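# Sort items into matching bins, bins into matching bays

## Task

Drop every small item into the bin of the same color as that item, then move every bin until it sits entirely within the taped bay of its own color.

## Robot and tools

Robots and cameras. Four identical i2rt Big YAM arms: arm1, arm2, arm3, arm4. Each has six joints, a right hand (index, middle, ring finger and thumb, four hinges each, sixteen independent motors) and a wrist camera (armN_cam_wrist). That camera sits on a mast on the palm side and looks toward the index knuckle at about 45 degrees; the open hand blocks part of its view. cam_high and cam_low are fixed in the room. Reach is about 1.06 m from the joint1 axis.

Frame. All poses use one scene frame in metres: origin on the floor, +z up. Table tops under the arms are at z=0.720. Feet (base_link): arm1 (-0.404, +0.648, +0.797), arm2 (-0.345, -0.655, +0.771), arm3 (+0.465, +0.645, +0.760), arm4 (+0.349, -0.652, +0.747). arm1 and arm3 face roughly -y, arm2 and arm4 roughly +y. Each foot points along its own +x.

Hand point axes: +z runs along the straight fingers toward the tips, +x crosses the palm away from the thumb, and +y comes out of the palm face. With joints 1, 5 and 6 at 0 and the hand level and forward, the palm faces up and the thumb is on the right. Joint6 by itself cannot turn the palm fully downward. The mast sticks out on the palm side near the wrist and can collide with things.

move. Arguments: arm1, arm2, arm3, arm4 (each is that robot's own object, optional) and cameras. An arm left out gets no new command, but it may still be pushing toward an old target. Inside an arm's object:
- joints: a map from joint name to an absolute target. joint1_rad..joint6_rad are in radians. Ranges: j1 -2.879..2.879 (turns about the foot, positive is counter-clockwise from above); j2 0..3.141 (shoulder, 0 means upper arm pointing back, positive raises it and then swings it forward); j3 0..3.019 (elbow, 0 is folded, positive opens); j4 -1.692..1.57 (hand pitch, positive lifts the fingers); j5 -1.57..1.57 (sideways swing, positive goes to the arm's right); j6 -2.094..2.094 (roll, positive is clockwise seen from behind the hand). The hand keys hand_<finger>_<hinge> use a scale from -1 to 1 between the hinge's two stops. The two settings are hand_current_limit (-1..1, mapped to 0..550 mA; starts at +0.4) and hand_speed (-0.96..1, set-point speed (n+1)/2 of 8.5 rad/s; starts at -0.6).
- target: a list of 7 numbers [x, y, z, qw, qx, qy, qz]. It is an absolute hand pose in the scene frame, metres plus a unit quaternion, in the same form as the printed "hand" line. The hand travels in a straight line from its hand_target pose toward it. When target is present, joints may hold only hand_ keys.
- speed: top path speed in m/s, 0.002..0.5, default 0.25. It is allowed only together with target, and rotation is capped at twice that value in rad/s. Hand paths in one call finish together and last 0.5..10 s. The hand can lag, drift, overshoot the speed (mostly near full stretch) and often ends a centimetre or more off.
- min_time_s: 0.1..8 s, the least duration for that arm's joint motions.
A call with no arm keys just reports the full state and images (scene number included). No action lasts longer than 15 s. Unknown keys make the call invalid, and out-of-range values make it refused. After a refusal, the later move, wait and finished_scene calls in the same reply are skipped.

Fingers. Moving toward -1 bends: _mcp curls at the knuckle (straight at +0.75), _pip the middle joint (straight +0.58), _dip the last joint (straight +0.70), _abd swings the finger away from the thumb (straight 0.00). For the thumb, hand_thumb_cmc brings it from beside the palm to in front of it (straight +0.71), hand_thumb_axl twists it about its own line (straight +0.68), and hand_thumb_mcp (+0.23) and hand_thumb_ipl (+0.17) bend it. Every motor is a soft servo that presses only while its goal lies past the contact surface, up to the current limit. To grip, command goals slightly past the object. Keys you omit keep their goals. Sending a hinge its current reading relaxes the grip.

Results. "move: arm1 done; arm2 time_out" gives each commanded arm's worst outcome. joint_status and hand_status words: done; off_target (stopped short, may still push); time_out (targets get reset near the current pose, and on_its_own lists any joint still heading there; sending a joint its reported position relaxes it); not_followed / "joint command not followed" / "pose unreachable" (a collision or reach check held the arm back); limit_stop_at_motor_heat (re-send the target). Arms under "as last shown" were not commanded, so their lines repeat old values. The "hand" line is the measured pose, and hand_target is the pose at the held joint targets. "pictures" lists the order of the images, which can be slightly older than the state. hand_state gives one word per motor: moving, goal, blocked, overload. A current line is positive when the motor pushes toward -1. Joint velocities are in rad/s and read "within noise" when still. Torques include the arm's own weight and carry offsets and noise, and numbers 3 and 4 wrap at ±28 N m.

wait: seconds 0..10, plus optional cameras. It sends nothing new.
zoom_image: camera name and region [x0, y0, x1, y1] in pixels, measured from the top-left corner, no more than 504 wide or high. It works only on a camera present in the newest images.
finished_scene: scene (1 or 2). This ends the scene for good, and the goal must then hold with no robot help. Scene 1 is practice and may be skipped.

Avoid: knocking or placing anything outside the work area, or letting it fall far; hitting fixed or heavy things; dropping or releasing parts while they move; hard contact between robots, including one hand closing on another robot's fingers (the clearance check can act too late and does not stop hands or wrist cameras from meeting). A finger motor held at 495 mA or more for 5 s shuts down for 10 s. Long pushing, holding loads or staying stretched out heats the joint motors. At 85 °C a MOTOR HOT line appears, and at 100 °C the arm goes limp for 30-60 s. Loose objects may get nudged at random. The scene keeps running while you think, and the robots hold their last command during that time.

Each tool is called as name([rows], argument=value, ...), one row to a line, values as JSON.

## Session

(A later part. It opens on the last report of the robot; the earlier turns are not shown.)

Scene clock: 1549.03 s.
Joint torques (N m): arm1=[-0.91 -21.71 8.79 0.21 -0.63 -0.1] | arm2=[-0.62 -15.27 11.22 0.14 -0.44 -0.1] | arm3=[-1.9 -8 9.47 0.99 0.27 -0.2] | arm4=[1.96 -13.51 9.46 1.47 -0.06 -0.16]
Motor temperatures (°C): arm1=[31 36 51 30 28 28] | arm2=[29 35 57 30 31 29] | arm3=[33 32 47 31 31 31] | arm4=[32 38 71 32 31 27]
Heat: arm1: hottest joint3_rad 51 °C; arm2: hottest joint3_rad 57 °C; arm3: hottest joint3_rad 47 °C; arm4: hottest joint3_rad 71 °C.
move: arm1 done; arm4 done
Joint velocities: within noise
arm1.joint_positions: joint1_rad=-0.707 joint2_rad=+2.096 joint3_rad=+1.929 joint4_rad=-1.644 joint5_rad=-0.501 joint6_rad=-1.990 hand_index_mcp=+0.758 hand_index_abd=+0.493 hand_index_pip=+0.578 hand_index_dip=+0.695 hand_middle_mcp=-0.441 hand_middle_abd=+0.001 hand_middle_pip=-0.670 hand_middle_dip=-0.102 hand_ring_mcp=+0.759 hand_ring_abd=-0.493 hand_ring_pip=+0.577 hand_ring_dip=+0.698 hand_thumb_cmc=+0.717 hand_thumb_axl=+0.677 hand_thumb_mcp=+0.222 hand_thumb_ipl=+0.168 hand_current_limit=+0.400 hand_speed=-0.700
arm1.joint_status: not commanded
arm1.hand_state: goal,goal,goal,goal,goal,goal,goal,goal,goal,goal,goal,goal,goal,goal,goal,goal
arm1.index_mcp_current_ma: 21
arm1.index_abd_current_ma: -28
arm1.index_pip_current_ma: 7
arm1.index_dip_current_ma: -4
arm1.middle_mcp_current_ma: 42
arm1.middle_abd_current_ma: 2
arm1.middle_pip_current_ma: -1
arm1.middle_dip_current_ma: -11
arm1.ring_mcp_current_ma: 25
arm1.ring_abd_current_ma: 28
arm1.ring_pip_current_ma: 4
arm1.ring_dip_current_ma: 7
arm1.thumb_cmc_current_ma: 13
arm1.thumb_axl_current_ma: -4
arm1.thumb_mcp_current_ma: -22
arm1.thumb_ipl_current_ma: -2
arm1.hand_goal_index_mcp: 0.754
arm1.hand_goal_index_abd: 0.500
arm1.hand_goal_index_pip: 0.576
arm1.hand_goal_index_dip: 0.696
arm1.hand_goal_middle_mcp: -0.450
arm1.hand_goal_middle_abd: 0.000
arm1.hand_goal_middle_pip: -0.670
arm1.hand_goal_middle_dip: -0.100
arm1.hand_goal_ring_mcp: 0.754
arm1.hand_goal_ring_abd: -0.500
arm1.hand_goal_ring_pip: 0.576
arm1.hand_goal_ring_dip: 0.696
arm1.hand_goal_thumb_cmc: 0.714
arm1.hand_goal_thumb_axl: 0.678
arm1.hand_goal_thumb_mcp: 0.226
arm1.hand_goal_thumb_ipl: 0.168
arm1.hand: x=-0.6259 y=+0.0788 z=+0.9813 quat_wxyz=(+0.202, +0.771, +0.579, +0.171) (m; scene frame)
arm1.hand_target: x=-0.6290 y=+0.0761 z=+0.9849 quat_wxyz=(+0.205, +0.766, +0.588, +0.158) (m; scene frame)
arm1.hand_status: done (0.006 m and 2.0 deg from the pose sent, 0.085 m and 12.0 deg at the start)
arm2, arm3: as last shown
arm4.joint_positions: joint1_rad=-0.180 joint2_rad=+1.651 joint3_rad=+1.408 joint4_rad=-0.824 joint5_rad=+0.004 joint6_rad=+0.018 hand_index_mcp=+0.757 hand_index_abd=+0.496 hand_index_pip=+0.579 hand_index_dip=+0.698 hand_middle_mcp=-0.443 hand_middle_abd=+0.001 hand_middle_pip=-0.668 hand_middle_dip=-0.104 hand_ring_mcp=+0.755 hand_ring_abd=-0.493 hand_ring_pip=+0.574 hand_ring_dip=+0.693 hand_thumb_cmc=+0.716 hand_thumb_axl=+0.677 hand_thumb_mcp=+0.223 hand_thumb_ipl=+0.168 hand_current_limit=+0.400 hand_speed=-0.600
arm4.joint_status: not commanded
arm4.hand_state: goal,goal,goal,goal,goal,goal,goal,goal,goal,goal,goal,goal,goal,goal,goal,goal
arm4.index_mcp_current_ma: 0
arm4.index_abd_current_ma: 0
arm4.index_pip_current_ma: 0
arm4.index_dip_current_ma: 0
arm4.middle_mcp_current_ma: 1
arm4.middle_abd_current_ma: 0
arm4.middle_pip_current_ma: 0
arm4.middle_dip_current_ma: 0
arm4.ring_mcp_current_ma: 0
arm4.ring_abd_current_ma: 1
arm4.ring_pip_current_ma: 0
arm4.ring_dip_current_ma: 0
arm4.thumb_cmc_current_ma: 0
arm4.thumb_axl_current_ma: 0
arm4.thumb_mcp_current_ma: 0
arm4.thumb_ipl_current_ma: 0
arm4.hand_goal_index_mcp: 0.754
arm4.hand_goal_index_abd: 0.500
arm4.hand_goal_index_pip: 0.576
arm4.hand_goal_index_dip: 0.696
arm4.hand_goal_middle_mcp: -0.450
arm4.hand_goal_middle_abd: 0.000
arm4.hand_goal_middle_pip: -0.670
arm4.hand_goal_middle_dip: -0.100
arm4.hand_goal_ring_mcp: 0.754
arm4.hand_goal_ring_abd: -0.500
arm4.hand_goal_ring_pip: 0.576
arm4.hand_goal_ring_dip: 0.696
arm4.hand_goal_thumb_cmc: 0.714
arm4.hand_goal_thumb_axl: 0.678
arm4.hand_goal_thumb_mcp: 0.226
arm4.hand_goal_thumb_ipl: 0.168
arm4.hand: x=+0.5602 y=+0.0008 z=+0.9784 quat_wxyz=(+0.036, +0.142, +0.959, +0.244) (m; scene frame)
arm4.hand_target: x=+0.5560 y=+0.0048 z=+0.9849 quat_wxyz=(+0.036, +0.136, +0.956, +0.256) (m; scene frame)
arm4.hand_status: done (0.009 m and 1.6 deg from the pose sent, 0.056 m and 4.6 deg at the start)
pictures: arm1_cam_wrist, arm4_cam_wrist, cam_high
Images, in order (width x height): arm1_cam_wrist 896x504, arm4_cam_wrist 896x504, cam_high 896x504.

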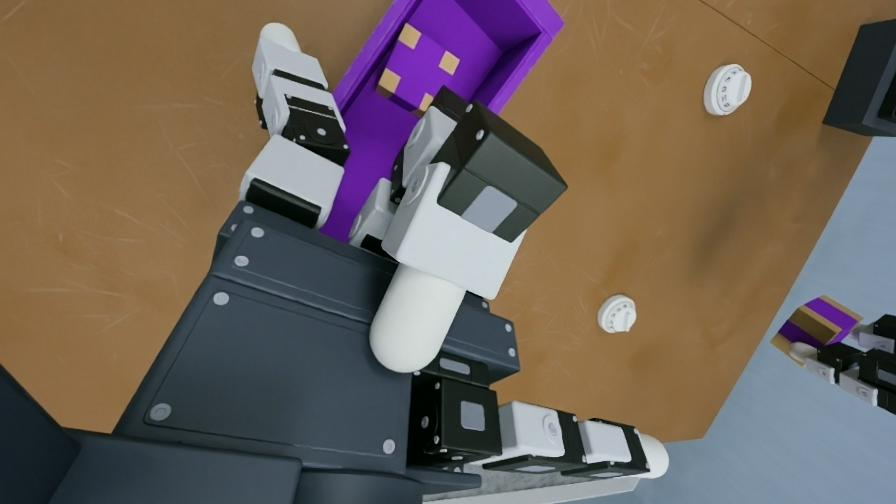

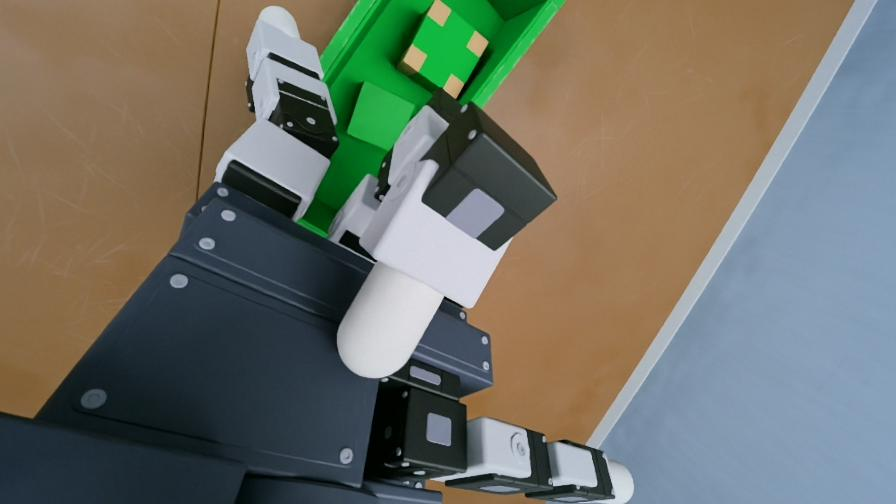

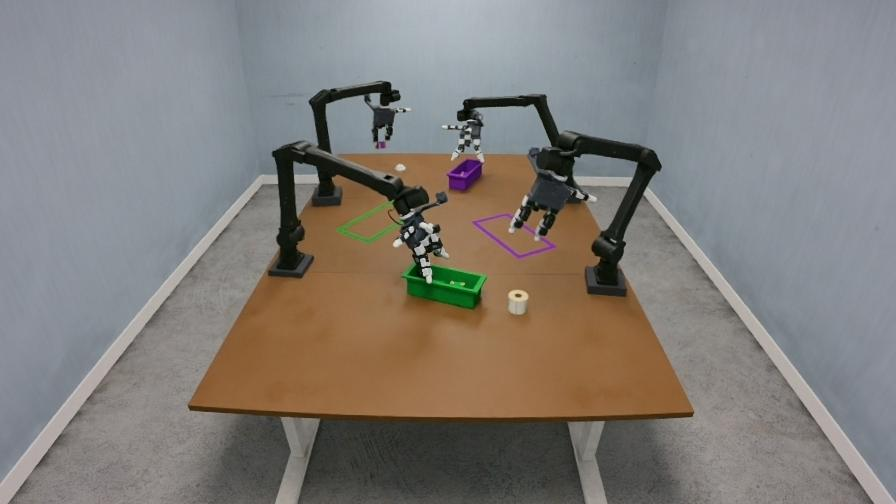

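move(arm1={"target": [-0.636, 0.076, 0.928, 0.2053, 0.7663, 0.5880, 0.1576], "speed": 0.15}, arm4={"target": [0.557, 0.019, 0.935, 0.0364, 0.1358, 0.9563, 0.2563], "speed": 0.15}, cameras=["cam_high"])

zoom_image(camera="cam_high", region=[430, 110, 530, 200])

zoom_image(camera="cam_high", region=[380, 210, 500, 310])

Scene clock: 1593.60 s.
Joint torques (N m): arm1=[-1.55 -20.78 8.25 0.39 -0.65 -0.09] | arm2=[-0.73 -15.44 11.23 0.08 -0.42 -0.12] | arm3=[-1.9 -7.94 9.42 1.16 0.26 -0.18] | arm4=[2.37 -12.98 9.05 1.44 0.19 -0.12]
Motor temperatures (°C): arm1=[31 38 50 30 28 28] | arm2=[29 35 57 30 31 29] | arm3=[33 31 46 31 31 31] | arm4=[32 39 59 32 31 27]
Heat: arm1: hottest joint3_rad 50 °C; arm2: hottest joint3_rad 57 °C; arm3: hottest joint3_rad 46 °C; arm4: hottest joint3_rad 59 °C.
move: arm1 done; arm4 done
Joint velocities: within noise
arm1.joint_positions: joint1_rad=-0.707 joint2_rad=+2.136 joint3_rad=+1.861 joint4_rad=-1.532 joint5_rad=-0.499 joint6_rad=-1.998 hand_index_mcp=+0.758 hand_index_abd=+0.493 hand_index_pip=+0.578 hand_index_dip=+0.695 hand_middle_mcp=-0.441 hand_middle_abd=+0.001 hand_middle_pip=-0.670 hand_middle_dip=-0.102 hand_ring_mcp=+0.757 hand_ring_abd=-0.502 hand_ring_pip=+0.577 hand_ring_dip=+0.698 hand_thumb_cmc=+0.717 hand_thumb_axl=+0.677 hand_thumb_mcp=+0.222 hand_thumb_ipl=+0.168 hand_current_limit=+0.400 hand_speed=-0.700
arm1.joint_status: not commanded
arm1.hand_state: goal,goal,goal,goal,goal,goal,goal,goal,goal,goal,goal,goal,goal,goal,goal,goal
arm1.index_mcp_current_ma: 21
arm1.index_abd_current_ma: -28
arm1.index_pip_current_ma: 7
arm1.index_dip_current_ma: -4
arm1.middle_mcp_current_ma: 42
arm1.middle_abd_current_ma: 2
arm1.middle_pip_current_ma: -1
arm1.middle_dip_current_ma: -11
arm1.ring_mcp_current_ma: 15
arm1.ring_abd_current_ma: -7
arm1.ring_pip_current_ma: 4
arm1.ring_dip_current_ma: 7
arm1.thumb_cmc_current_ma: 13
arm1.thumb_axl_current_ma: -4
arm1.thumb_mcp_current_ma: -22
arm1.thumb_ipl_current_ma: -2
arm1.hand_goal_index_mcp: 0.754
arm1.hand_goal_index_abd: 0.500
arm1.hand_goal_index_pip: 0.576
arm1.hand_goal_index_dip: 0.696
arm1.hand_goal_middle_mcp: -0.450
arm1.hand_goal_middle_abd: 0.000
arm1.hand_goal_middle_pip: -0.670
arm1.hand_goal_middle_dip: -0.100
arm1.hand_goal_ring_mcp: 0.754
arm1.hand_goal_ring_abd: -0.500
arm1.hand_goal_ring_pip: 0.576
arm1.hand_goal_ring_dip: 0.696
arm1.hand_goal_thumb_cmc: 0.714
arm1.hand_goal_thumb_axl: 0.678
arm1.hand_goal_thumb_mcp: 0.226
arm1.hand_goal_thumb_ipl: 0.168
arm1.hand: x=-0.6283 y=+0.0774 z=+0.9309 quat_wxyz=(+0.202, +0.769, +0.583, +0.168) (m; scene frame)
arm1.hand_target: x=-0.6359 y=+0.0762 z=+0.9280 quat_wxyz=(+0.205, +0.766, +0.588, +0.158) (m; scene frame)
arm1.hand_status: done (0.008 m and 1.4 deg from the pose sent, 0.054 m and 2.0 deg at the start)
arm2, arm3: as last shown
arm4.joint_positions: joint1_rad=-0.180 joint2_rad=+1.712 joint3_rad=+1.368 joint4_rad=-0.706 joint5_rad=+0.001 joint6_rad=+0.019 hand_index_mcp=+0.757 hand_index_abd=+0.496 hand_index_pip=+0.579 hand_index_dip=+0.698 hand_middle_mcp=-0.443 hand_middle_abd=+0.001 hand_middle_pip=-0.668 hand_middle_dip=-0.104 hand_ring_mcp=+0.754 hand_ring_abd=-0.503 hand_ring_pip=+0.580 hand_ring_dip=+0.693 hand_thumb_cmc=+0.717 hand_thumb_axl=+0.677 hand_thumb_mcp=+0.223 hand_thumb_ipl=+0.168 hand_current_limit=+0.400 hand_speed=-0.600
arm4.joint_status: not commanded
arm4.hand_state: goal,goal,goal,goal,goal,goal,goal,goal,goal,goal,goal,goal,goal,goal,goal,goal
arm4.index_mcp_current_ma: 0
arm4.index_abd_current_ma: 0
arm4.index_pip_current_ma: 0
arm4.index_dip_current_ma: 0
arm4.middle_mcp_current_ma: 1
arm4.middle_abd_current_ma: 0
arm4.middle_pip_current_ma: 0
arm4.middle_dip_current_ma: 0
arm4.ring_mcp_current_ma: 0
arm4.ring_abd_current_ma: 0
arm4.ring_pip_current_ma: 0
arm4.ring_dip_current_ma: 0
arm4.thumb_cmc_current_ma: 0
arm4.thumb_axl_current_ma: 0
arm4.thumb_mcp_current_ma: 0
arm4.thumb_ipl_current_ma: 0
arm4.hand_goal_index_mcp: 0.754
arm4.hand_goal_index_abd: 0.500
arm4.hand_goal_index_pip: 0.576
arm4.hand_goal_index_dip: 0.696
arm4.hand_goal_middle_mcp: -0.450
arm4.hand_goal_middle_abd: 0.000
arm4.hand_goal_middle_pip: -0.670
arm4.hand_goal_middle_dip: -0.100
arm4.hand_goal_ring_mcp: 0.754
arm4.hand_goal_ring_abd: -0.500
arm4.hand_goal_ring_pip: 0.576
arm4.hand_goal_ring_dip: 0.696
arm4.hand_goal_thumb_cmc: 0.714
arm4.hand_goal_thumb_axl: 0.678
arm4.hand_goal_thumb_mcp: 0.226
arm4.hand_goal_thumb_ipl: 0.168
arm4.hand: x=+0.5636 y=+0.0145 z=+0.9384 quat_wxyz=(+0.035, +0.142, +0.956, +0.253) (m; scene frame)
arm4.hand_target: x=+0.5571 y=+0.0188 z=+0.9350 quat_wxyz=(+0.036, +0.136, +0.956, +0.256) (m; scene frame)
arm4.hand_status: done (0.009 m and 0.8 deg from the pose sent, 0.047 m and 1.6 deg at the start)
pictures: cam_high
Images, in order (width x height): cam_high 896x504.

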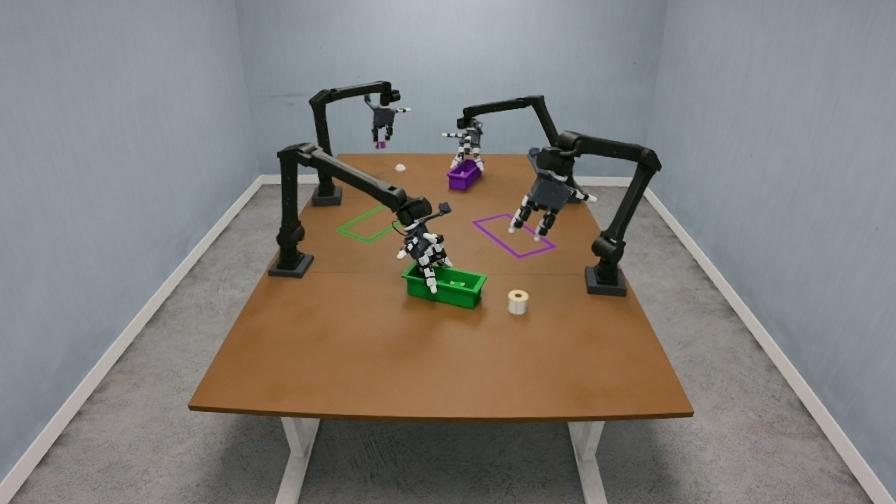

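Scaled by 5.040 from the camera's 896x504 image, which has a finer 1280x720 frame.

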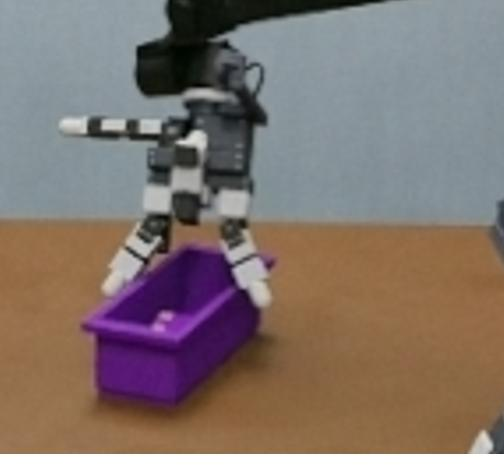

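Scaled by 4.200 from the camera's 896x504 image, which has a finer 1280x720 frame.

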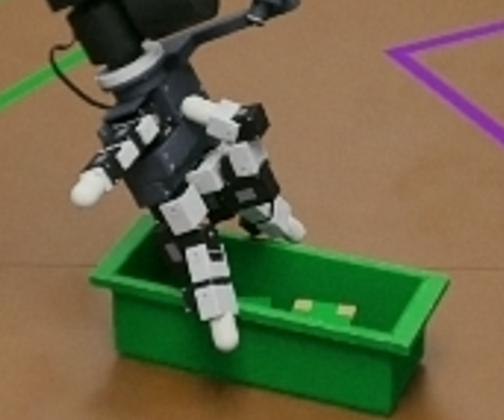

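move(arm1={"joints": {"hand_index_abd": -0.1, "hand_ring_abd": 0.1, "hand_speed": -0.7}}, arm4={"joints": {"hand_index_abd": -0.1, "hand_ring_abd": 0.1, "hand_speed": -0.7}}, cameras=["cam_high"])

zoom_image(camera="cam_high", region=[430, 110, 530, 200])

Scene clock: 1604.20 s.
Joint torques (N m): arm1=[-1.38 -20.95 8.32 0.38 -0.67 -0.09] | arm2=[-0.85 -14.86 11.14 0.1 -0.47 -0.12] | arm3=[-1.55 -7.59 9.39 1.03 0.29 -0.19] | arm4=[1.9 -13.16 9.05 1.33 0.26 -0.11]
Motor temperatures (°C): arm1=[31 38 50 30 28 28] | arm2=[29 35 57 30 31 29] | arm3=[33 31 46 31 31 31] | arm4=[32 39 58 32 31 27]
Heat: arm1: hottest joint3_rad 50 °C; arm2: hottest joint3_rad 57 °C; arm3: hottest joint3_rad 46 °C; arm4: hottest joint3_rad 58 °C.
move: arm1 off_target; arm4 off_target
Joint velocities: within noise
arm1.joint_positions: joint1_rad=-0.708 joint2_rad=+2.136 joint3_rad=+1.861 joint4_rad=-1.532 joint5_rad=-0.498 joint6_rad=-1.998 hand_index_mcp=+0.756 hand_index_abd=+0.454 hand_index_pip=+0.576 hand_index_dip=+0.695 hand_middle_mcp=-0.441 hand_middle_abd=+0.001 hand_middle_pip=-0.670 hand_middle_dip=-0.102 hand_ring_mcp=+0.756 hand_ring_abd=-0.459 hand_ring_pip=+0.573 hand_ring_dip=+0.698 hand_thumb_cmc=+0.717 hand_thumb_axl=+0.677 hand_thumb_mcp=+0.222 hand_thumb_ipl=+0.168 hand_current_limit=+0.400 hand_speed=-0.700
arm1.joint_status: hand_index_abd off_target (ended at +0.454, target -0.100); hand_ring_abd off_target (ended at -0.459, target +0.100); the others done
arm1.hand_state: goal,blocked,goal,goal,goal,goal,goal,goal,goal,blocked,goal,goal,goal,goal,goal,goal
arm1.index_mcp_current_ma: 11
arm1.index_abd_current_ma: 385
arm1.index_pip_current_ma: 1
arm1.index_dip_current_ma: -4
arm1.middle_mcp_current_ma: 42
arm1.middle_abd_current_ma: 2
arm1.middle_pip_current_ma: -1
arm1.middle_dip_current_ma: -11
arm1.ring_mcp_current_ma: 7
arm1.ring_abd_current_ma: -385
arm1.ring_pip_current_ma: -12
arm1.ring_dip_current_ma: 7
arm1.thumb_cmc_current_ma: 13
arm1.thumb_axl_current_ma: -4
arm1.thumb_mcp_current_ma: -22
arm1.thumb_ipl_current_ma: -2
arm1.hand_goal_index_mcp: 0.754
arm1.hand_goal_index_abd: -0.100
arm1.hand_goal_index_pip: 0.576
arm1.hand_goal_index_dip: 0.696
arm1.hand_goal_middle_mcp: -0.450
arm1.hand_goal_middle_abd: 0.000
arm1.hand_goal_middle_pip: -0.670
arm1.hand_goal_middle_dip: -0.100
arm1.hand_goal_ring_mcp: 0.754
arm1.hand_goal_ring_abd: 0.100
arm1.hand_goal_ring_pip: 0.576
arm1.hand_goal_ring_dip: 0.696
arm1.hand_goal_thumb_cmc: 0.714
arm1.hand_goal_thumb_axl: 0.678
arm1.hand_goal_thumb_mcp: 0.226
arm1.hand_goal_thumb_ipl: 0.168
arm1.hand: x=-0.6288 y=+0.0776 z=+0.9309 quat_wxyz=(+0.202, +0.769, +0.583, +0.167) (m; scene frame)
arm1.hand_target: x=-0.6360 y=+0.0762 z=+0.9280 quat_wxyz=(+0.205, +0.766, +0.588, +0.158) (m; scene frame)
arm1.hand_status: not commanded
arm2, arm3: as last shown
arm4.joint_positions: joint1_rad=-0.175 joint2_rad=+1.712 joint3_rad=+1.368 joint4_rad=-0.705 joint5_rad=+0.000 joint6_rad=+0.019 hand_index_mcp=+0.758 hand_index_abd=+0.361 hand_index_pip=+0.578 hand_index_dip=+0.697 hand_middle_mcp=-0.443 hand_middle_abd=+0.001 hand_middle_pip=-0.668 hand_middle_dip=-0.104 hand_ring_mcp=+0.755 hand_ring_abd=-0.404 hand_ring_pip=+0.578 hand_ring_dip=+0.694 hand_thumb_cmc=+0.717 hand_thumb_axl=+0.677 hand_thumb_mcp=+0.223 hand_thumb_ipl=+0.168 hand_current_limit=+0.400 hand_speed=-0.700
arm4.joint_status: hand_index_abd off_target (ended at +0.361, target -0.100); hand_ring_abd off_target (ended at -0.404, target +0.100); the others done
arm4.hand_state: goal,blocked,goal,goal,goal,goal,goal,goal,goal,blocked,goal,goal,goal,goal,goal,goal
arm4.index_mcp_current_ma: 0
arm4.index_abd_current_ma: 385
arm4.index_pip_current_ma: 0
arm4.index_dip_current_ma: 0
arm4.middle_mcp_current_ma: 1
arm4.middle_abd_current_ma: 0
arm4.middle_pip_current_ma: 0
arm4.middle_dip_current_ma: 0
arm4.ring_mcp_current_ma: 0
arm4.ring_abd_current_ma: -385
arm4.ring_pip_current_ma: 0
arm4.ring_dip_current_ma: 0
arm4.thumb_cmc_current_ma: 0
arm4.thumb_axl_current_ma: 0
arm4.thumb_mcp_current_ma: 0
arm4.thumb_ipl_current_ma: 0
arm4.hand_goal_index_mcp: 0.754
arm4.hand_goal_index_abd: -0.100
arm4.hand_goal_index_pip: 0.576
arm4.hand_goal_index_dip: 0.696
arm4.hand_goal_middle_mcp: -0.450
arm4.hand_goal_middle_abd: 0.000
arm4.hand_goal_middle_pip: -0.670
arm4.hand_goal_middle_dip: -0.100
arm4.hand_goal_ring_mcp: 0.754
arm4.hand_goal_ring_abd: 0.100
arm4.hand_goal_ring_pip: 0.576
arm4.hand_goal_ring_dip: 0.696
arm4.hand_goal_thumb_cmc: 0.714
arm4.hand_goal_thumb_axl: 0.678
arm4.hand_goal_thumb_mcp: 0.226
arm4.hand_goal_thumb_ipl: 0.168
arm4.hand: x=+0.5601 y=+0.0160 z=+0.9387 quat_wxyz=(+0.034, +0.139, +0.957, +0.254) (m; scene frame)
arm4.hand_target: x=+0.5570 y=+0.0188 z=+0.9349 quat_wxyz=(+0.036, +0.136, +0.956, +0.256) (m; scene frame)
arm4.hand_status: not commanded
pictures: cam_high
Images, in order (width x height): cam_high 896x504.

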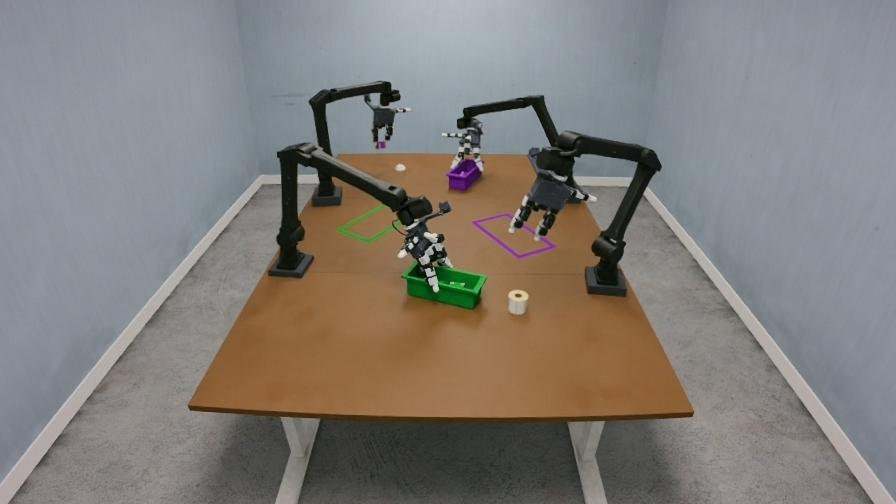

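Scaled by 5.040 from the camera's 896x504 image, which has a finer 1280x720 frame.

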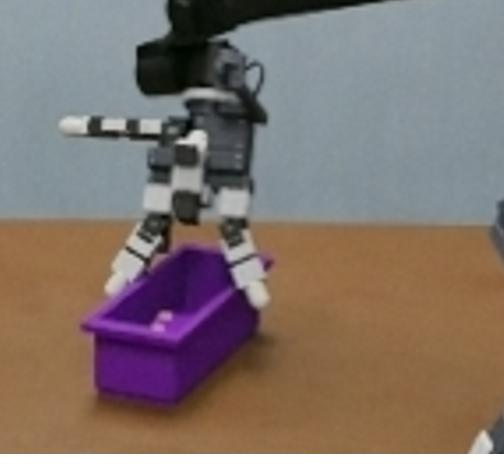

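move(arm1={"target": [-0.636, 0.076, 0.955, 0.2053, 0.7663, 0.5880, 0.1576], "speed": 0.1}, arm4={"target": [0.557, 0.019, 0.960, 0.0364, 0.1358, 0.9563, 0.2563], "speed": 0.1})

Scene clock: 1610.77 s.
Joint torques (N m): arm1=[-1.49 -22.65 10.55 -0.95 -0.65 -0.1] | arm2=[-1.03 -15.15 11.25 0.06 -0.45 -0.14] | arm3=[-1.61 -7.77 9.47 1.11 0.26 -0.18] | arm4=[1.96 -14.04 12.27 -0.02 0.09 -0.12]
Motor temperatures (°C): arm1=[31 38 49 30 28 28] | arm2=[29 35 57 30 31 29] | arm3=[33 31 46 31 31 31] | arm4=[32 39 58 32 31 27]
Heat: arm1: hottest joint3_rad 49 °C; arm2: hottest joint3_rad 57 °C; arm3: hottest joint3_rad 46 °C; arm4: hottest joint3_rad 58 °C.
move: arm1 off_target; arm4 off_target
Joint velocities: within noise
arm1.joint_positions: joint1_rad=-0.708 joint2_rad=+2.136 joint3_rad=+1.870 joint4_rad=-1.561 joint5_rad=-0.499 joint6_rad=-1.998 hand_index_mcp=+0.757 hand_index_abd=+0.440 hand_index_pip=+0.576 hand_index_dip=+0.695 hand_middle_mcp=-0.441 hand_middle_abd=+0.001 hand_middle_pip=-0.670 hand_middle_dip=-0.102 hand_ring_mcp=+0.753 hand_ring_abd=-0.355 hand_ring_pip=+0.573 hand_ring_dip=+0.697 hand_thumb_cmc=+0.717 hand_thumb_axl=+0.677 hand_thumb_mcp=+0.222 hand_thumb_ipl=+0.168 hand_current_limit=+0.400 hand_speed=-0.700
arm1.joint_status: not commanded
arm1.hand_state: goal,blocked,goal,goal,goal,goal,goal,goal,goal,blocked,goal,goal,goal,goal,goal,goal
arm1.index_mcp_current_ma: 12
arm1.index_abd_current_ma: 385
arm1.index_pip_current_ma: 1
arm1.index_dip_current_ma: -4
arm1.middle_mcp_current_ma: 42
arm1.middle_abd_current_ma: 2
arm1.middle_pip_current_ma: -1
arm1.middle_dip_current_ma: -11
arm1.ring_mcp_current_ma: -6
arm1.ring_abd_current_ma: -385
arm1.ring_pip_current_ma: -12
arm1.ring_dip_current_ma: 3
arm1.thumb_cmc_current_ma: 13
arm1.thumb_axl_current_ma: -4
arm1.thumb_mcp_current_ma: -22
arm1.thumb_ipl_current_ma: -2
arm1.hand_goal_index_mcp: 0.754
arm1.hand_goal_index_abd: -0.100
arm1.hand_goal_index_pip: 0.576
arm1.hand_goal_index_dip: 0.696
arm1.hand_goal_middle_mcp: -0.450
arm1.hand_goal_middle_abd: 0.000
arm1.hand_goal_middle_pip: -0.670
arm1.hand_goal_middle_dip: -0.100
arm1.hand_goal_ring_mcp: 0.754
arm1.hand_goal_ring_abd: 0.100
arm1.hand_goal_ring_pip: 0.576
arm1.hand_goal_ring_dip: 0.696
arm1.hand_goal_thumb_cmc: 0.714
arm1.hand_goal_thumb_axl: 0.678
arm1.hand_goal_thumb_mcp: 0.226
arm1.hand_goal_thumb_ipl: 0.168
arm1.on_its_own: hand_ring_abd moved +0.104 toward your old target +0.100
arm1.hand: x=-0.6271 y=+0.0796 z=+0.9354 quat_wxyz=(+0.199, +0.770, +0.580, +0.177) (m; scene frame)
arm1.hand_target: x=-0.6355 y=+0.0765 z=+0.9550 quat_wxyz=(+0.205, +0.767, +0.588, +0.157) (m; scene frame)
arm1.hand_status: off_target (0.022 m and 2.5 deg from the pose sent, 0.025 m and 1.4 deg at the start)
arm2, arm3: as last shown
arm4.joint_positions: joint1_rad=-0.175 joint2_rad=+1.703 joint3_rad=+1.368 joint4_rad=-0.725 joint5_rad=+0.004 joint6_rad=+0.019 hand_index_mcp=+0.752 hand_index_abd=+0.272 hand_index_pip=+0.570 hand_index_dip=+0.694 hand_middle_mcp=-0.443 hand_middle_abd=+0.001 hand_middle_pip=-0.668 hand_middle_dip=-0.104 hand_ring_mcp=+0.739 hand_ring_abd=-0.347 hand_ring_pip=+0.565 hand_ring_dip=+0.692 hand_thumb_cmc=+0.717 hand_thumb_axl=+0.677 hand_thumb_mcp=+0.223 hand_thumb_ipl=+0.168 hand_current_limit=+0.400 hand_speed=-0.700
arm4.joint_status: not commanded
arm4.hand_state: goal,blocked,goal,goal,goal,goal,goal,goal,goal,blocked,goal,goal,goal,goal,goal,goal
arm4.index_mcp_current_ma: 0
arm4.index_abd_current_ma: 385
arm4.index_pip_current_ma: -1
arm4.index_dip_current_ma: 0
arm4.middle_mcp_current_ma: 1
arm4.middle_abd_current_ma: 0
arm4.middle_pip_current_ma: 0
arm4.middle_dip_current_ma: 0
arm4.ring_mcp_current_ma: -5
arm4.ring_abd_current_ma: -385
arm4.ring_pip_current_ma: -3
arm4.ring_dip_current_ma: 0
arm4.thumb_cmc_current_ma: 0
arm4.thumb_axl_current_ma: 0
arm4.thumb_mcp_current_ma: 0
arm4.thumb_ipl_current_ma: 0
arm4.hand_goal_index_mcp: 0.754
arm4.hand_goal_index_abd: -0.100
arm4.hand_goal_index_pip: 0.576
arm4.hand_goal_index_dip: 0.696
arm4.hand_goal_middle_mcp: -0.450
arm4.hand_goal_middle_abd: 0.000
arm4.hand_goal_middle_pip: -0.670
arm4.hand_goal_middle_dip: -0.100
arm4.hand_goal_ring_mcp: 0.754
arm4.hand_goal_ring_abd: 0.100
arm4.hand_goal_ring_pip: 0.576
arm4.hand_goal_ring_dip: 0.696
arm4.hand_goal_thumb_cmc: 0.714
arm4.hand_goal_thumb_axl: 0.678
arm4.hand_goal_thumb_mcp: 0.226
arm4.hand_goal_thumb_ipl: 0.168
arm4.on_its_own: hand_index_abd moved -0.089 toward your old target -0.100; hand_ring_abd moved +0.057 toward your old target +0.100
arm4.hand: x=+0.5596 y=+0.0118 z=+0.9410 quat_wxyz=(+0.035, +0.140, +0.958, +0.248) (m; scene frame)
arm4.hand_target: x=+0.5569 y=+0.0185 z=+0.9599 quat_wxyz=(+0.036, +0.136, +0.956, +0.257) (m; scene frame)
arm4.hand_status: off_target (0.021 m and 1.1 deg from the pose sent, 0.022 m and 0.5 deg at the start)
pictures: none

move(arm1={"target": [-0.632, 0.072, 0.968, 0.2053, 0.7663, 0.5880, 0.1576], "speed": 0.08}, cameras=["cam_high"])

zoom_image(camera="cam_high", region=[430, 110, 530, 200])

move(arm4={"target": [-0.1127, -0.3155, 0.962, -0.1225, -0.4572, 0.8509, 0.2280], "speed": 0.12}, cameras=["cam_high"])

Scene clock: 1629.60 s.
Joint torques (N m): arm1=[-0.73 -23.3 11.1 -1.02 -0.71 0] | arm2=[-0.32 -14.8 11.14 0.12 -0.45 -0.11] | arm3=[-1.61 -7.36 9.47 0.99 0.29 -0.17] | arm4=[1.85 -13.98 12.29 -0.05 0.08 -0.12]
Motor temperatures (°C): arm1=[31 39 48 30 28 28] | arm2=[29 35 58 30 31 29] | arm3=[33 31 46 31 31 31] | arm4=[32 39 59 32 31 27]
Heat: arm1: hottest joint3_rad 48 °C; arm2: hottest joint3_rad 58 °C; arm3: hottest joint3_rad 46 °C; arm4: hottest joint3_rad 59 °C.
move: arm1 off_target
Joint velocities: within noise
arm1.joint_positions: joint1_rad=-0.708 joint2_rad=+2.136 joint3_rad=+1.886 joint4_rad=-1.585 joint5_rad=-0.499 joint6_rad=-1.998 hand_index_mcp=+0.759 hand_index_abd=+0.383 hand_index_pip=+0.576 hand_index_dip=+0.695 hand_middle_mcp=-0.441 hand_middle_abd=+0.001 hand_middle_pip=-0.670 hand_middle_dip=-0.102 hand_ring_mcp=+0.754 hand_ring_abd=-0.241 hand_ring_pip=+0.573 hand_ring_dip=+0.697 hand_thumb_cmc=+0.717 hand_thumb_axl=+0.677 hand_thumb_mcp=+0.222 hand_thumb_ipl=+0.168 hand_current_limit=+0.400 hand_speed=-0.700
arm1.joint_status: not commanded
arm1.hand_state: goal,blocked,goal,goal,goal,goal,goal,goal,goal,blocked,goal,goal,goal,goal,goal,goal
arm1.index_mcp_current_ma: 23
arm1.index_abd_current_ma: 385
arm1.index_pip_current_ma: 1
arm1.index_dip_current_ma: -4
arm1.middle_mcp_current_ma: 42
arm1.middle_abd_current_ma: 2
arm1.middle_pip_current_ma: -1
arm1.middle_dip_current_ma: -11
arm1.ring_mcp_current_ma: 0
arm1.ring_abd_current_ma: -385
arm1.ring_pip_current_ma: -13
arm1.ring_dip_current_ma: 3
arm1.thumb_cmc_current_ma: 13
arm1.thumb_axl_current_ma: -4
arm1.thumb_mcp_current_ma: -22
arm1.thumb_ipl_current_ma: -2
arm1.hand_goal_index_mcp: 0.754
arm1.hand_goal_index_abd: -0.100
arm1.hand_goal_index_pip: 0.576
arm1.hand_goal_index_dip: 0.696
arm1.hand_goal_middle_mcp: -0.450
arm1.hand_goal_middle_abd: 0.000
arm1.hand_goal_middle_pip: -0.670
arm1.hand_goal_middle_dip: -0.100
arm1.hand_goal_ring_mcp: 0.754
arm1.hand_goal_ring_abd: 0.100
arm1.hand_goal_ring_pip: 0.576
arm1.hand_goal_ring_dip: 0.696
arm1.hand_goal_thumb_cmc: 0.714
arm1.hand_goal_thumb_axl: 0.678
arm1.hand_goal_thumb_mcp: 0.226
arm1.hand_goal_thumb_ipl: 0.168
arm1.on_its_own: hand_index_abd moved -0.057 toward your old target -0.100; hand_ring_abd moved +0.114 toward your old target +0.100
arm1.hand: x=-0.6271 y=+0.0795 z=+0.9419 quat_wxyz=(+0.198, +0.770, +0.579, +0.181) (m; scene frame)
arm1.hand_target: x=-0.6313 y=+0.0729 z=+0.9680 quat_wxyz=(+0.205, +0.766, +0.588, +0.157) (m; scene frame)
arm1.hand_status: off_target (0.028 m and 3.0 deg from the pose sent, 0.034 m and 2.5 deg at the start)
arm2, arm3: as last shown
arm4.joint_positions: joint1_rad=-0.175 joint2_rad=+1.703 joint3_rad=+1.368 joint4_rad=-0.725 joint5_rad=+0.004 joint6_rad=+0.019 hand_index_mcp=+0.752 hand_index_abd=+0.272 hand_index_pip=+0.570 hand_index_dip=+0.694 hand_middle_mcp=-0.443 hand_middle_abd=+0.001 hand_middle_pip=-0.668 hand_middle_dip=-0.104 hand_ring_mcp=+0.739 hand_ring_abd=-0.347 hand_ring_pip=+0.565 hand_ring_dip=+0.692 hand_thumb_cmc=+0.717 hand_thumb_axl=+0.677 hand_thumb_mcp=+0.223 hand_thumb_ipl=+0.168 hand_current_limit=+0.400 hand_speed=-0.700
arm4.joint_status: not commanded
arm4.hand_state: goal,blocked,goal,goal,goal,goal,goal,goal,goal,blocked,goal,goal,goal,goal,goal,goal
arm4.index_mcp_current_ma: 0
arm4.index_abd_current_ma: 385
arm4.index_pip_current_ma: -1
arm4.index_dip_current_ma: 0
arm4.middle_mcp_current_ma: 1
arm4.middle_abd_current_ma: 0
arm4.middle_pip_current_ma: 0
arm4.middle_dip_current_ma: 0
arm4.ring_mcp_current_ma: -5
arm4.ring_abd_current_ma: -385
arm4.ring_pip_current_ma: -3
arm4.ring_dip_current_ma: 0
arm4.thumb_cmc_current_ma: 0
arm4.thumb_axl_current_ma: 0
arm4.thumb_mcp_current_ma: 0
arm4.thumb_ipl_current_ma: 0
arm4.hand_goal_index_mcp: 0.754
arm4.hand_goal_index_abd: -0.100
arm4.hand_goal_index_pip: 0.576
arm4.hand_goal_index_dip: 0.696
arm4.hand_goal_middle_mcp: -0.450
arm4.hand_goal_middle_abd: 0.000
arm4.hand_goal_middle_pip: -0.670
arm4.hand_goal_middle_dip: -0.100
arm4.hand_goal_ring_mcp: 0.754
arm4.hand_goal_ring_abd: 0.100
arm4.hand_goal_ring_pip: 0.576
arm4.hand_goal_ring_dip: 0.696
arm4.hand_goal_thumb_cmc: 0.714
arm4.hand_goal_thumb_axl: 0.678
arm4.hand_goal_thumb_mcp: 0.226
arm4.hand_goal_thumb_ipl: 0.168
arm4.hand: x=+0.5596 y=+0.0118 z=+0.9410 quat_wxyz=(+0.035, +0.140, +0.958, +0.248) (m; scene frame)
arm4.hand_target: x=+0.5569 y=+0.0185 z=+0.9599 quat_wxyz=(+0.036, +0.136, +0.956, +0.257) (m; scene frame)
arm4.hand_status: not commanded
pictures: cam_high
Images, in order (width x height): cam_high 896x504.

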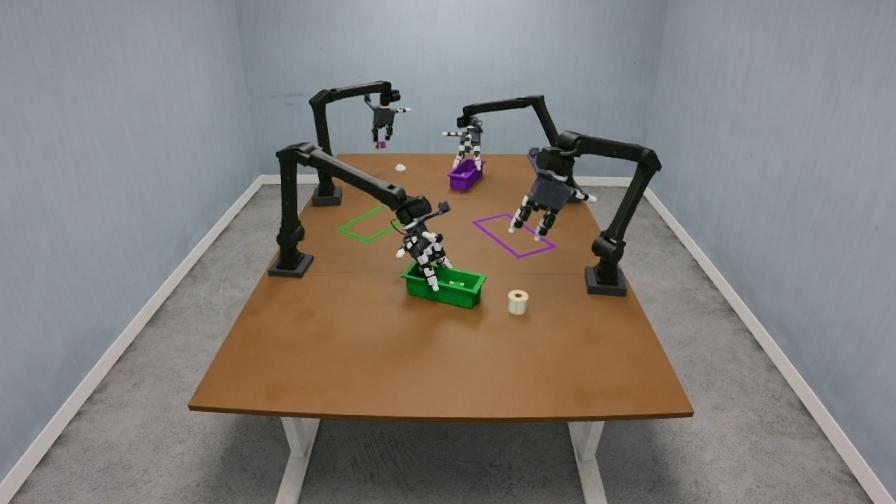

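Scaled by 5.040 from the camera's 896x504 image, which has a finer 1280x720 frame.

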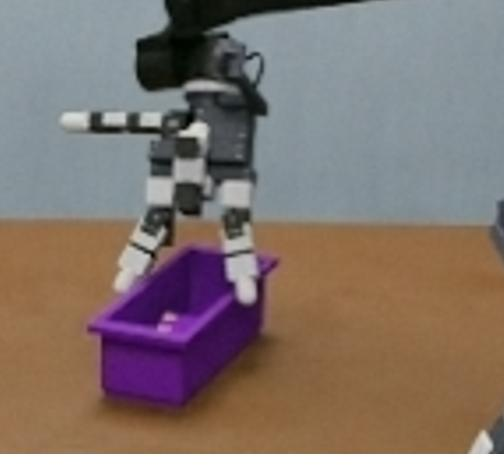

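Scene clock: 1636.47 s.
Joint torques (N m): arm1=[-0.73 -23.24 11.1 -1.01 -0.71 0] | arm2=[-1.03 -15.09 11.25 0.17 -0.48 -0.1] | arm3=[-1.61 -7.88 9.57 1.06 0.27 -0.16] | arm4=[2.49 -7.24 14.6 1.25 -0.26 -0.11]
Motor temperatures (°C): arm1=[31 39 49 30 28 28] | arm2=[29 35 58 30 31 29] | arm3=[33 31 46 31 31 31] | arm4=[32 39 59 32 31 27]
Heat: arm1: hottest joint3_rad 49 °C; arm2: hottest joint3_rad 58 °C; arm3: hottest joint3_rad 46 °C; arm4: hottest joint3_rad 59 °C.
move: arm4 off_target
Joint velocities: within noise
arm1.joint_positions: joint1_rad=-0.708 joint2_rad=+2.136 joint3_rad=+1.886 joint4_rad=-1.585 joint5_rad=-0.499 joint6_rad=-1.998 hand_index_mcp=+0.759 hand_index_abd=+0.383 hand_index_pip=+0.576 hand_index_dip=+0.695 hand_middle_mcp=-0.441 hand_middle_abd=+0.001 hand_middle_pip=-0.670 hand_middle_dip=-0.102 hand_ring_mcp=+0.754 hand_ring_abd=-0.241 hand_ring_pip=+0.573 hand_ring_dip=+0.697 hand_thumb_cmc=+0.717 hand_thumb_axl=+0.677 hand_thumb_mcp=+0.222 hand_thumb_ipl=+0.168 hand_current_limit=+0.400 hand_speed=-0.700
arm1.joint_status: not commanded
arm1.hand_state: goal,blocked,goal,goal,goal,goal,goal,goal,goal,blocked,goal,goal,goal,goal,goal,goal
arm1.index_mcp_current_ma: 23
arm1.index_abd_current_ma: 385
arm1.index_pip_current_ma: 1
arm1.index_dip_current_ma: -4
arm1.middle_mcp_current_ma: 42
arm1.middle_abd_current_ma: 2
arm1.middle_pip_current_ma: -1
arm1.middle_dip_current_ma: -11
arm1.ring_mcp_current_ma: 0
arm1.ring_abd_current_ma: -385
arm1.ring_pip_current_ma: -13
arm1.ring_dip_current_ma: 3
arm1.thumb_cmc_current_ma: 13
arm1.thumb_axl_current_ma: -4
arm1.thumb_mcp_current_ma: -22
arm1.thumb_ipl_current_ma: -2
arm1.hand_goal_index_mcp: 0.754
arm1.hand_goal_index_abd: -0.100
arm1.hand_goal_index_pip: 0.576
arm1.hand_goal_index_dip: 0.696
arm1.hand_goal_middle_mcp: -0.450
arm1.hand_goal_middle_abd: 0.000
arm1.hand_goal_middle_pip: -0.670
arm1.hand_goal_middle_dip: -0.100
arm1.hand_goal_ring_mcp: 0.754
arm1.hand_goal_ring_abd: 0.100
arm1.hand_goal_ring_pip: 0.576
arm1.hand_goal_ring_dip: 0.696
arm1.hand_goal_thumb_cmc: 0.714
arm1.hand_goal_thumb_axl: 0.678
arm1.hand_goal_thumb_mcp: 0.226
arm1.hand_goal_thumb_ipl: 0.168
arm1.hand: x=-0.6271 y=+0.0795 z=+0.9419 quat_wxyz=(+0.198, +0.770, +0.579, +0.181) (m; scene frame)
arm1.hand_target: x=-0.6313 y=+0.0729 z=+0.9680 quat_wxyz=(+0.205, +0.766, +0.588, +0.157) (m; scene frame)
arm1.hand_status: not commanded
arm2, arm3: as last shown
arm4.joint_positions: joint1_rad=+1.069 joint2_rad=+1.343 joint3_rad=+0.956 joint4_rad=-0.723 joint5_rad=+0.008 joint6_rad=-0.003 hand_index_mcp=+0.761 hand_index_abd=-0.088 hand_index_pip=+0.578 hand_index_dip=+0.694 hand_middle_mcp=-0.443 hand_middle_abd=+0.001 hand_middle_pip=-0.668 hand_middle_dip=-0.104 hand_ring_mcp=+0.754 hand_ring_abd=+0.096 hand_ring_pip=+0.574 hand_ring_dip=+0.693 hand_thumb_cmc=+0.717 hand_thumb_axl=+0.677 hand_thumb_mcp=+0.222 hand_thumb_ipl=+0.168 hand_current_limit=+0.400 hand_speed=-0.700
arm4.joint_status: not commanded
arm4.hand_state: goal,goal,goal,goal,goal,goal,goal,goal,goal,goal,goal,goal,goal,goal,goal,goal
arm4.index_mcp_current_ma: 1
arm4.index_abd_current_ma: 2
arm4.index_pip_current_ma: 0
arm4.index_dip_current_ma: 0
arm4.middle_mcp_current_ma: 1
arm4.middle_abd_current_ma: 0
arm4.middle_pip_current_ma: 0
arm4.middle_dip_current_ma: 0
arm4.ring_mcp_current_ma: 0
arm4.ring_abd_current_ma: 0
arm4.ring_pip_current_ma: 0
arm4.ring_dip_current_ma: 0
arm4.thumb_cmc_current_ma: 0
arm4.thumb_axl_current_ma: 0
arm4.thumb_mcp_current_ma: -1
arm4.thumb_ipl_current_ma: 0
arm4.hand_goal_index_mcp: 0.754
arm4.hand_goal_index_abd: -0.100
arm4.hand_goal_index_pip: 0.576
arm4.hand_goal_index_dip: 0.696
arm4.hand_goal_middle_mcp: -0.450
arm4.hand_goal_middle_abd: 0.000
arm4.hand_goal_middle_pip: -0.670
arm4.hand_goal_middle_dip: -0.100
arm4.hand_goal_ring_mcp: 0.754
arm4.hand_goal_ring_abd: 0.100
arm4.hand_goal_ring_pip: 0.576
arm4.hand_goal_ring_dip: 0.696
arm4.hand_goal_thumb_cmc: 0.714
arm4.hand_goal_thumb_axl: 0.678
arm4.hand_goal_thumb_mcp: 0.226
arm4.hand_goal_thumb_ipl: 0.168
arm4.on_its_own: hand_index_abd moved -0.360 to your old target -0.100; hand_ring_abd moved +0.443 to your old target +0.100
arm4.hand: x=-0.0855 y=-0.3248 z=+0.9309 quat_wxyz=(-0.103, -0.455, +0.861, +0.201) (m; scene frame)
arm4.hand_target: x=-0.1104 y=-0.3173 z=+0.9628 quat_wxyz=(-0.123, -0.457, +0.851, +0.228) (m; scene frame)
arm4.hand_status: off_target (0.042 m and 4.0 deg from the pose sent, 0.748 m and 73.1 deg at the start)
pictures: cam_high
Images, in order (width x height): cam_high 896x504.

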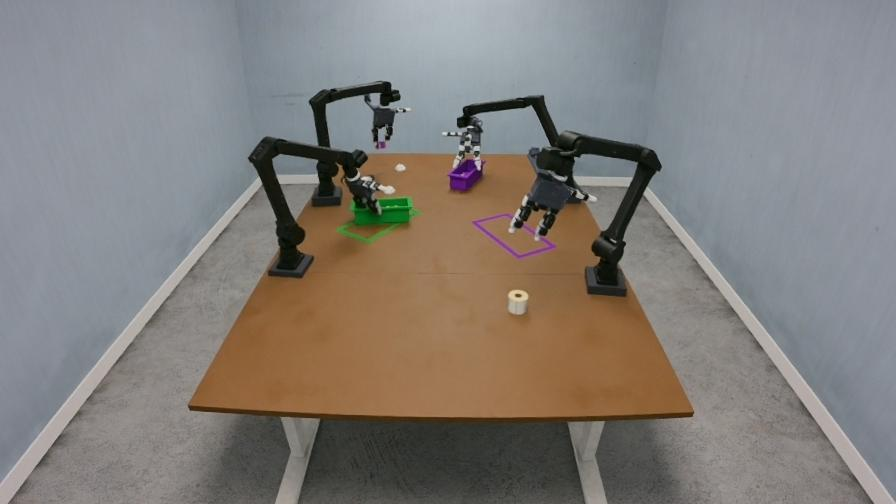

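move(arm4={"target": [-0.10, -0.32, 1.03, -0.1225, -0.4572, 0.8509, 0.2280], "speed": 0.15}, arm1={"target": [-0.632, 0.072, 0.952, 0.2053, 0.7663, 0.5880, 0.1576], "speed": 0.08, "joints": {"hand_current_limit": 0.75}}, cameras=["cam_high", "arm4_cam_wrist"])

zoom_image(camera="cam_high", region=[320, 160, 440, 260])

Scene clock: 1686.10 s.
Joint torques (N m): arm1=[-0.62 -22.3 9.36 0.42 -0.7 0] | arm2=[-1.08 -15.5 11.18 0.13 -0.47 -0.09] | arm3=[-1.73 -7.71 9.46 1.01 0.28 -0.17] | arm4=[1.67 -7.65 14.93 0.38 -0.14 -0.18]
Motor temperatures (°C): arm1=[31 41 51 30 28 28] | arm2=[29 35 58 30 31 29] | arm3=[33 31 46 31 31 31] | arm4=[32 36 61 32 31 27]
Heat: arm1: hottest joint3_rad 51 °C; arm2: hottest joint3_rad 58 °C; arm3: hottest joint3_rad 46 °C; arm4: hottest joint3_rad 61 °C.
move: arm1 off_target; arm4 off_target
Joint velocities: within noise
arm1.joint_positions: joint1_rad=-0.708 joint2_rad=+2.136 joint3_rad=+1.886 joint4_rad=-1.584 joint5_rad=-0.499 joint6_rad=-1.998 hand_index_mcp=+0.759 hand_index_abd=+0.379 hand_index_pip=+0.576 hand_index_dip=+0.695 hand_middle_mcp=-0.441 hand_middle_abd=+0.001 hand_middle_pip=-0.670 hand_middle_dip=-0.102 hand_ring_mcp=+0.754 hand_ring_abd=-0.239 hand_ring_pip=+0.573 hand_ring_dip=+0.697 hand_thumb_cmc=+0.717 hand_thumb_axl=+0.677 hand_thumb_mcp=+0.222 hand_thumb_ipl=+0.168 hand_current_limit=+0.750 hand_speed=-0.700
arm1.joint_status: all done
arm1.hand_state: goal,blocked,goal,goal,goal,goal,goal,goal,goal,blocked,goal,goal,goal,goal,goal,goal
arm1.index_mcp_current_ma: 24
arm1.index_abd_current_ma: 481
arm1.index_pip_current_ma: 1
arm1.index_dip_current_ma: -4
arm1.middle_mcp_current_ma: 42
arm1.middle_abd_current_ma: 2
arm1.middle_pip_current_ma: -1
arm1.middle_dip_current_ma: -11
arm1.ring_mcp_current_ma: 0
arm1.ring_abd_current_ma: -481
arm1.ring_pip_current_ma: -13
arm1.ring_dip_current_ma: 3
arm1.thumb_cmc_current_ma: 13
arm1.thumb_axl_current_ma: -4
arm1.thumb_mcp_current_ma: -22
arm1.thumb_ipl_current_ma: -2
arm1.hand_goal_index_mcp: 0.754
arm1.hand_goal_index_abd: -0.100
arm1.hand_goal_index_pip: 0.576
arm1.hand_goal_index_dip: 0.696
arm1.hand_goal_middle_mcp: -0.450
arm1.hand_goal_middle_abd: 0.000
arm1.hand_goal_middle_pip: -0.670
arm1.hand_goal_middle_dip: -0.100
arm1.hand_goal_ring_mcp: 0.754
arm1.hand_goal_ring_abd: 0.100
arm1.hand_goal_ring_pip: 0.576
arm1.hand_goal_ring_dip: 0.696
arm1.hand_goal_thumb_cmc: 0.714
arm1.hand_goal_thumb_axl: 0.678
arm1.hand_goal_thumb_mcp: 0.226
arm1.hand_goal_thumb_ipl: 0.168
arm1.hand: x=-0.6272 y=+0.0793 z=+0.9418 quat_wxyz=(+0.199, +0.770, +0.579, +0.180) (m; scene frame)
arm1.hand_target: x=-0.6317 y=+0.0723 z=+0.9522 quat_wxyz=(+0.205, +0.766, +0.588, +0.158) (m; scene frame)
arm1.hand_status: off_target (0.013 m and 2.9 deg from the pose sent, 0.014 m and 3.0 deg at the start)
arm2: as last shown
arm3.joint_positions: joint1_rad=+0.692 joint2_rad=+1.110 joint3_rad=+1.392 joint4_rad=-1.504 joint5_rad=+0.227 joint6_rad=+1.980 hand_index_mcp=+0.754 hand_index_abd=+0.039 hand_index_pip=+0.575 hand_index_dip=+0.697 hand_middle_mcp=-0.441 hand_middle_abd=+0.001 hand_middle_pip=-0.670 hand_middle_dip=-0.103 hand_ring_mcp=+0.754 hand_ring_abd=-0.037 hand_ring_pip=+0.578 hand_ring_dip=+0.697 hand_thumb_cmc=+0.715 hand_thumb_axl=+0.677 hand_thumb_mcp=+0.223 hand_thumb_ipl=+0.168 hand_current_limit=+0.400 hand_speed=-0.800
arm3.joint_status: not commanded
arm3.hand_state: goal,goal,goal,goal,goal,goal,goal,goal,goal,goal,goal,goal,goal,goal,goal,goal
arm3.index_mcp_current_ma: 0
arm3.index_abd_current_ma: -5
arm3.index_pip_current_ma: -7
arm3.index_dip_current_ma: 3
arm3.middle_mcp_current_ma: 45
arm3.middle_abd_current_ma: 3
arm3.middle_pip_current_ma: 0
arm3.middle_dip_current_ma: -13
arm3.ring_mcp_current_ma: -2
arm3.ring_abd_current_ma: 14
arm3.ring_pip_current_ma: 10
arm3.ring_dip_current_ma: 4
arm3.thumb_cmc_current_ma: 6
arm3.thumb_axl_current_ma: -4
arm3.thumb_mcp_current_ma: -19
arm3.thumb_ipl_current_ma: -2
arm3.hand_goal_index_mcp: 0.754
arm3.hand_goal_index_abd: 0.040
arm3.hand_goal_index_pip: 0.576
arm3.hand_goal_index_dip: 0.696
arm3.hand_goal_middle_mcp: -0.450
arm3.hand_goal_middle_abd: 0.000
arm3.hand_goal_middle_pip: -0.670
arm3.hand_goal_middle_dip: -0.100
arm3.hand_goal_ring_mcp: 0.754
arm3.hand_goal_ring_abd: -0.040
arm3.hand_goal_ring_pip: 0.576
arm3.hand_goal_ring_dip: 0.696
arm3.hand_goal_thumb_cmc: 0.714
arm3.hand_goal_thumb_axl: 0.678
arm3.hand_goal_thumb_mcp: 0.226
arm3.hand_goal_thumb_ipl: 0.168
arm3.hand: x=+0.5365 y=+0.3297 z=+1.1352 quat_wxyz=(+0.160, +0.726, -0.655, +0.133) (m; scene frame)
arm3.hand_target: x=+0.5386 y=+0.3303 z=+1.1415 quat_wxyz=(+0.163, +0.730, -0.648, +0.143) (m; scene frame)
arm3.hand_status: not commanded
arm4.joint_positions: joint1_rad=+1.069 joint2_rad=+1.278 joint3_rad=+1.068 joint4_rad=-0.882 joint5_rad=+0.001 joint6_rad=-0.004 hand_index_mcp=+0.762 hand_index_abd=-0.096 hand_index_pip=+0.580 hand_index_dip=+0.697 hand_middle_mcp=-0.443 hand_middle_abd=+0.001 hand_middle_pip=-0.668 hand_middle_dip=-0.104 hand_ring_mcp=+0.755 hand_ring_abd=+0.096 hand_ring_pip=+0.574 hand_ring_dip=+0.693 hand_thumb_cmc=+0.717 hand_thumb_axl=+0.677 hand_thumb_mcp=+0.222 hand_thumb_ipl=+0.168 hand_current_limit=+0.400 hand_speed=-0.700
arm4.joint_status: not commanded
arm4.hand_state: goal,goal,goal,goal,goal,goal,goal,goal,goal,goal,goal,goal,goal,goal,goal,goal
arm4.index_mcp_current_ma: 2
arm4.index_abd_current_ma: 0
arm4.index_pip_current_ma: 0
arm4.index_dip_current_ma: 0
arm4.middle_mcp_current_ma: 1
arm4.middle_abd_current_ma: 0
arm4.middle_pip_current_ma: 0
arm4.middle_dip_current_ma: 0
arm4.ring_mcp_current_ma: 0
arm4.ring_abd_current_ma: 0
arm4.ring_pip_current_ma: 0
arm4.ring_dip_current_ma: 0
arm4.thumb_cmc_current_ma: 0
arm4.thumb_axl_current_ma: 0
arm4.thumb_mcp_current_ma: -1
arm4.thumb_ipl_current_ma: 0
arm4.hand_goal_index_mcp: 0.754
arm4.hand_goal_index_abd: -0.100
arm4.hand_goal_index_pip: 0.576
arm4.hand_goal_index_dip: 0.696
arm4.hand_goal_middle_mcp: -0.450
arm4.hand_goal_middle_abd: 0.000
arm4.hand_goal_middle_pip: -0.670
arm4.hand_goal_middle_dip: -0.100
arm4.hand_goal_ring_mcp: 0.754
arm4.hand_goal_ring_abd: 0.100
arm4.hand_goal_ring_pip: 0.576
arm4.hand_goal_ring_dip: 0.696
arm4.hand_goal_thumb_cmc: 0.714
arm4.hand_goal_thumb_axl: 0.678
arm4.hand_goal_thumb_mcp: 0.226
arm4.hand_goal_thumb_ipl: 0.168
arm4.hand: x=-0.0851 y=-0.3263 z=+0.9969 quat_wxyz=(-0.110, -0.455, +0.859, +0.207) (m; scene frame)
arm4.hand_target: x=-0.0985 y=-0.3211 z=+1.0299 quat_wxyz=(-0.123, -0.457, +0.851, +0.228) (m; scene frame)
arm4.hand_status: off_target (0.037 m and 2.9 deg from the pose sent, 0.100 m and 4.0 deg at the start)
pictures: arm4_cam_wrist, cam_high
Images, in order (width x height): arm4_cam_wrist 896x504, cam_high 896x504.

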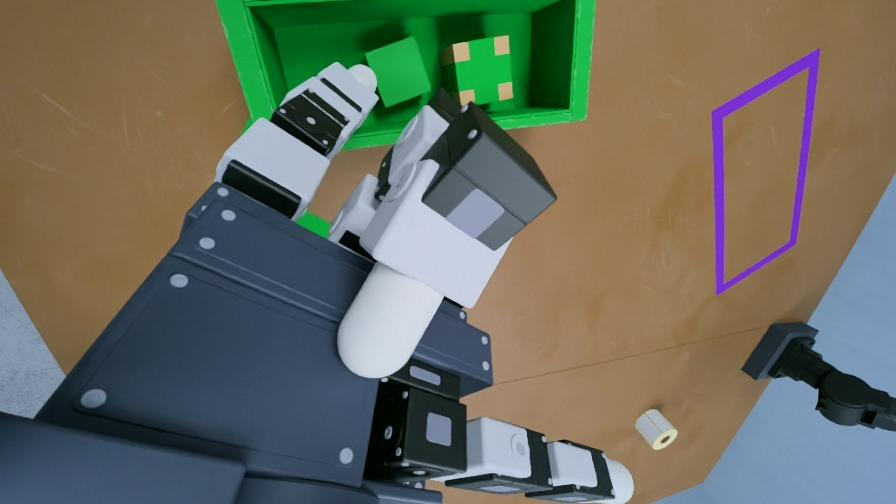

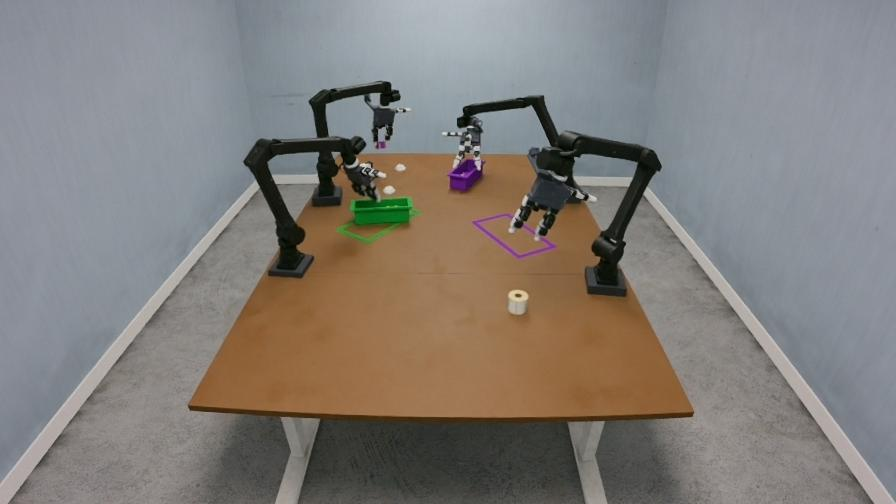

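Scaled by 4.200 from the camera's 896x504 image, which has a finer 1280x720 frame.

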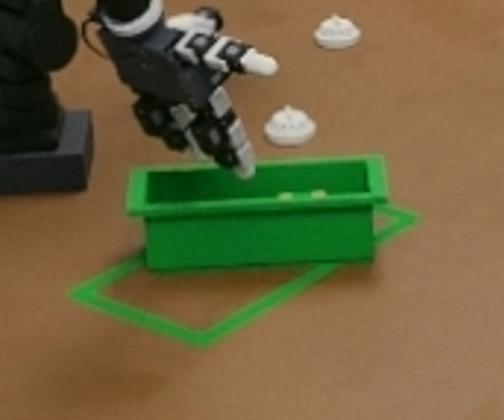

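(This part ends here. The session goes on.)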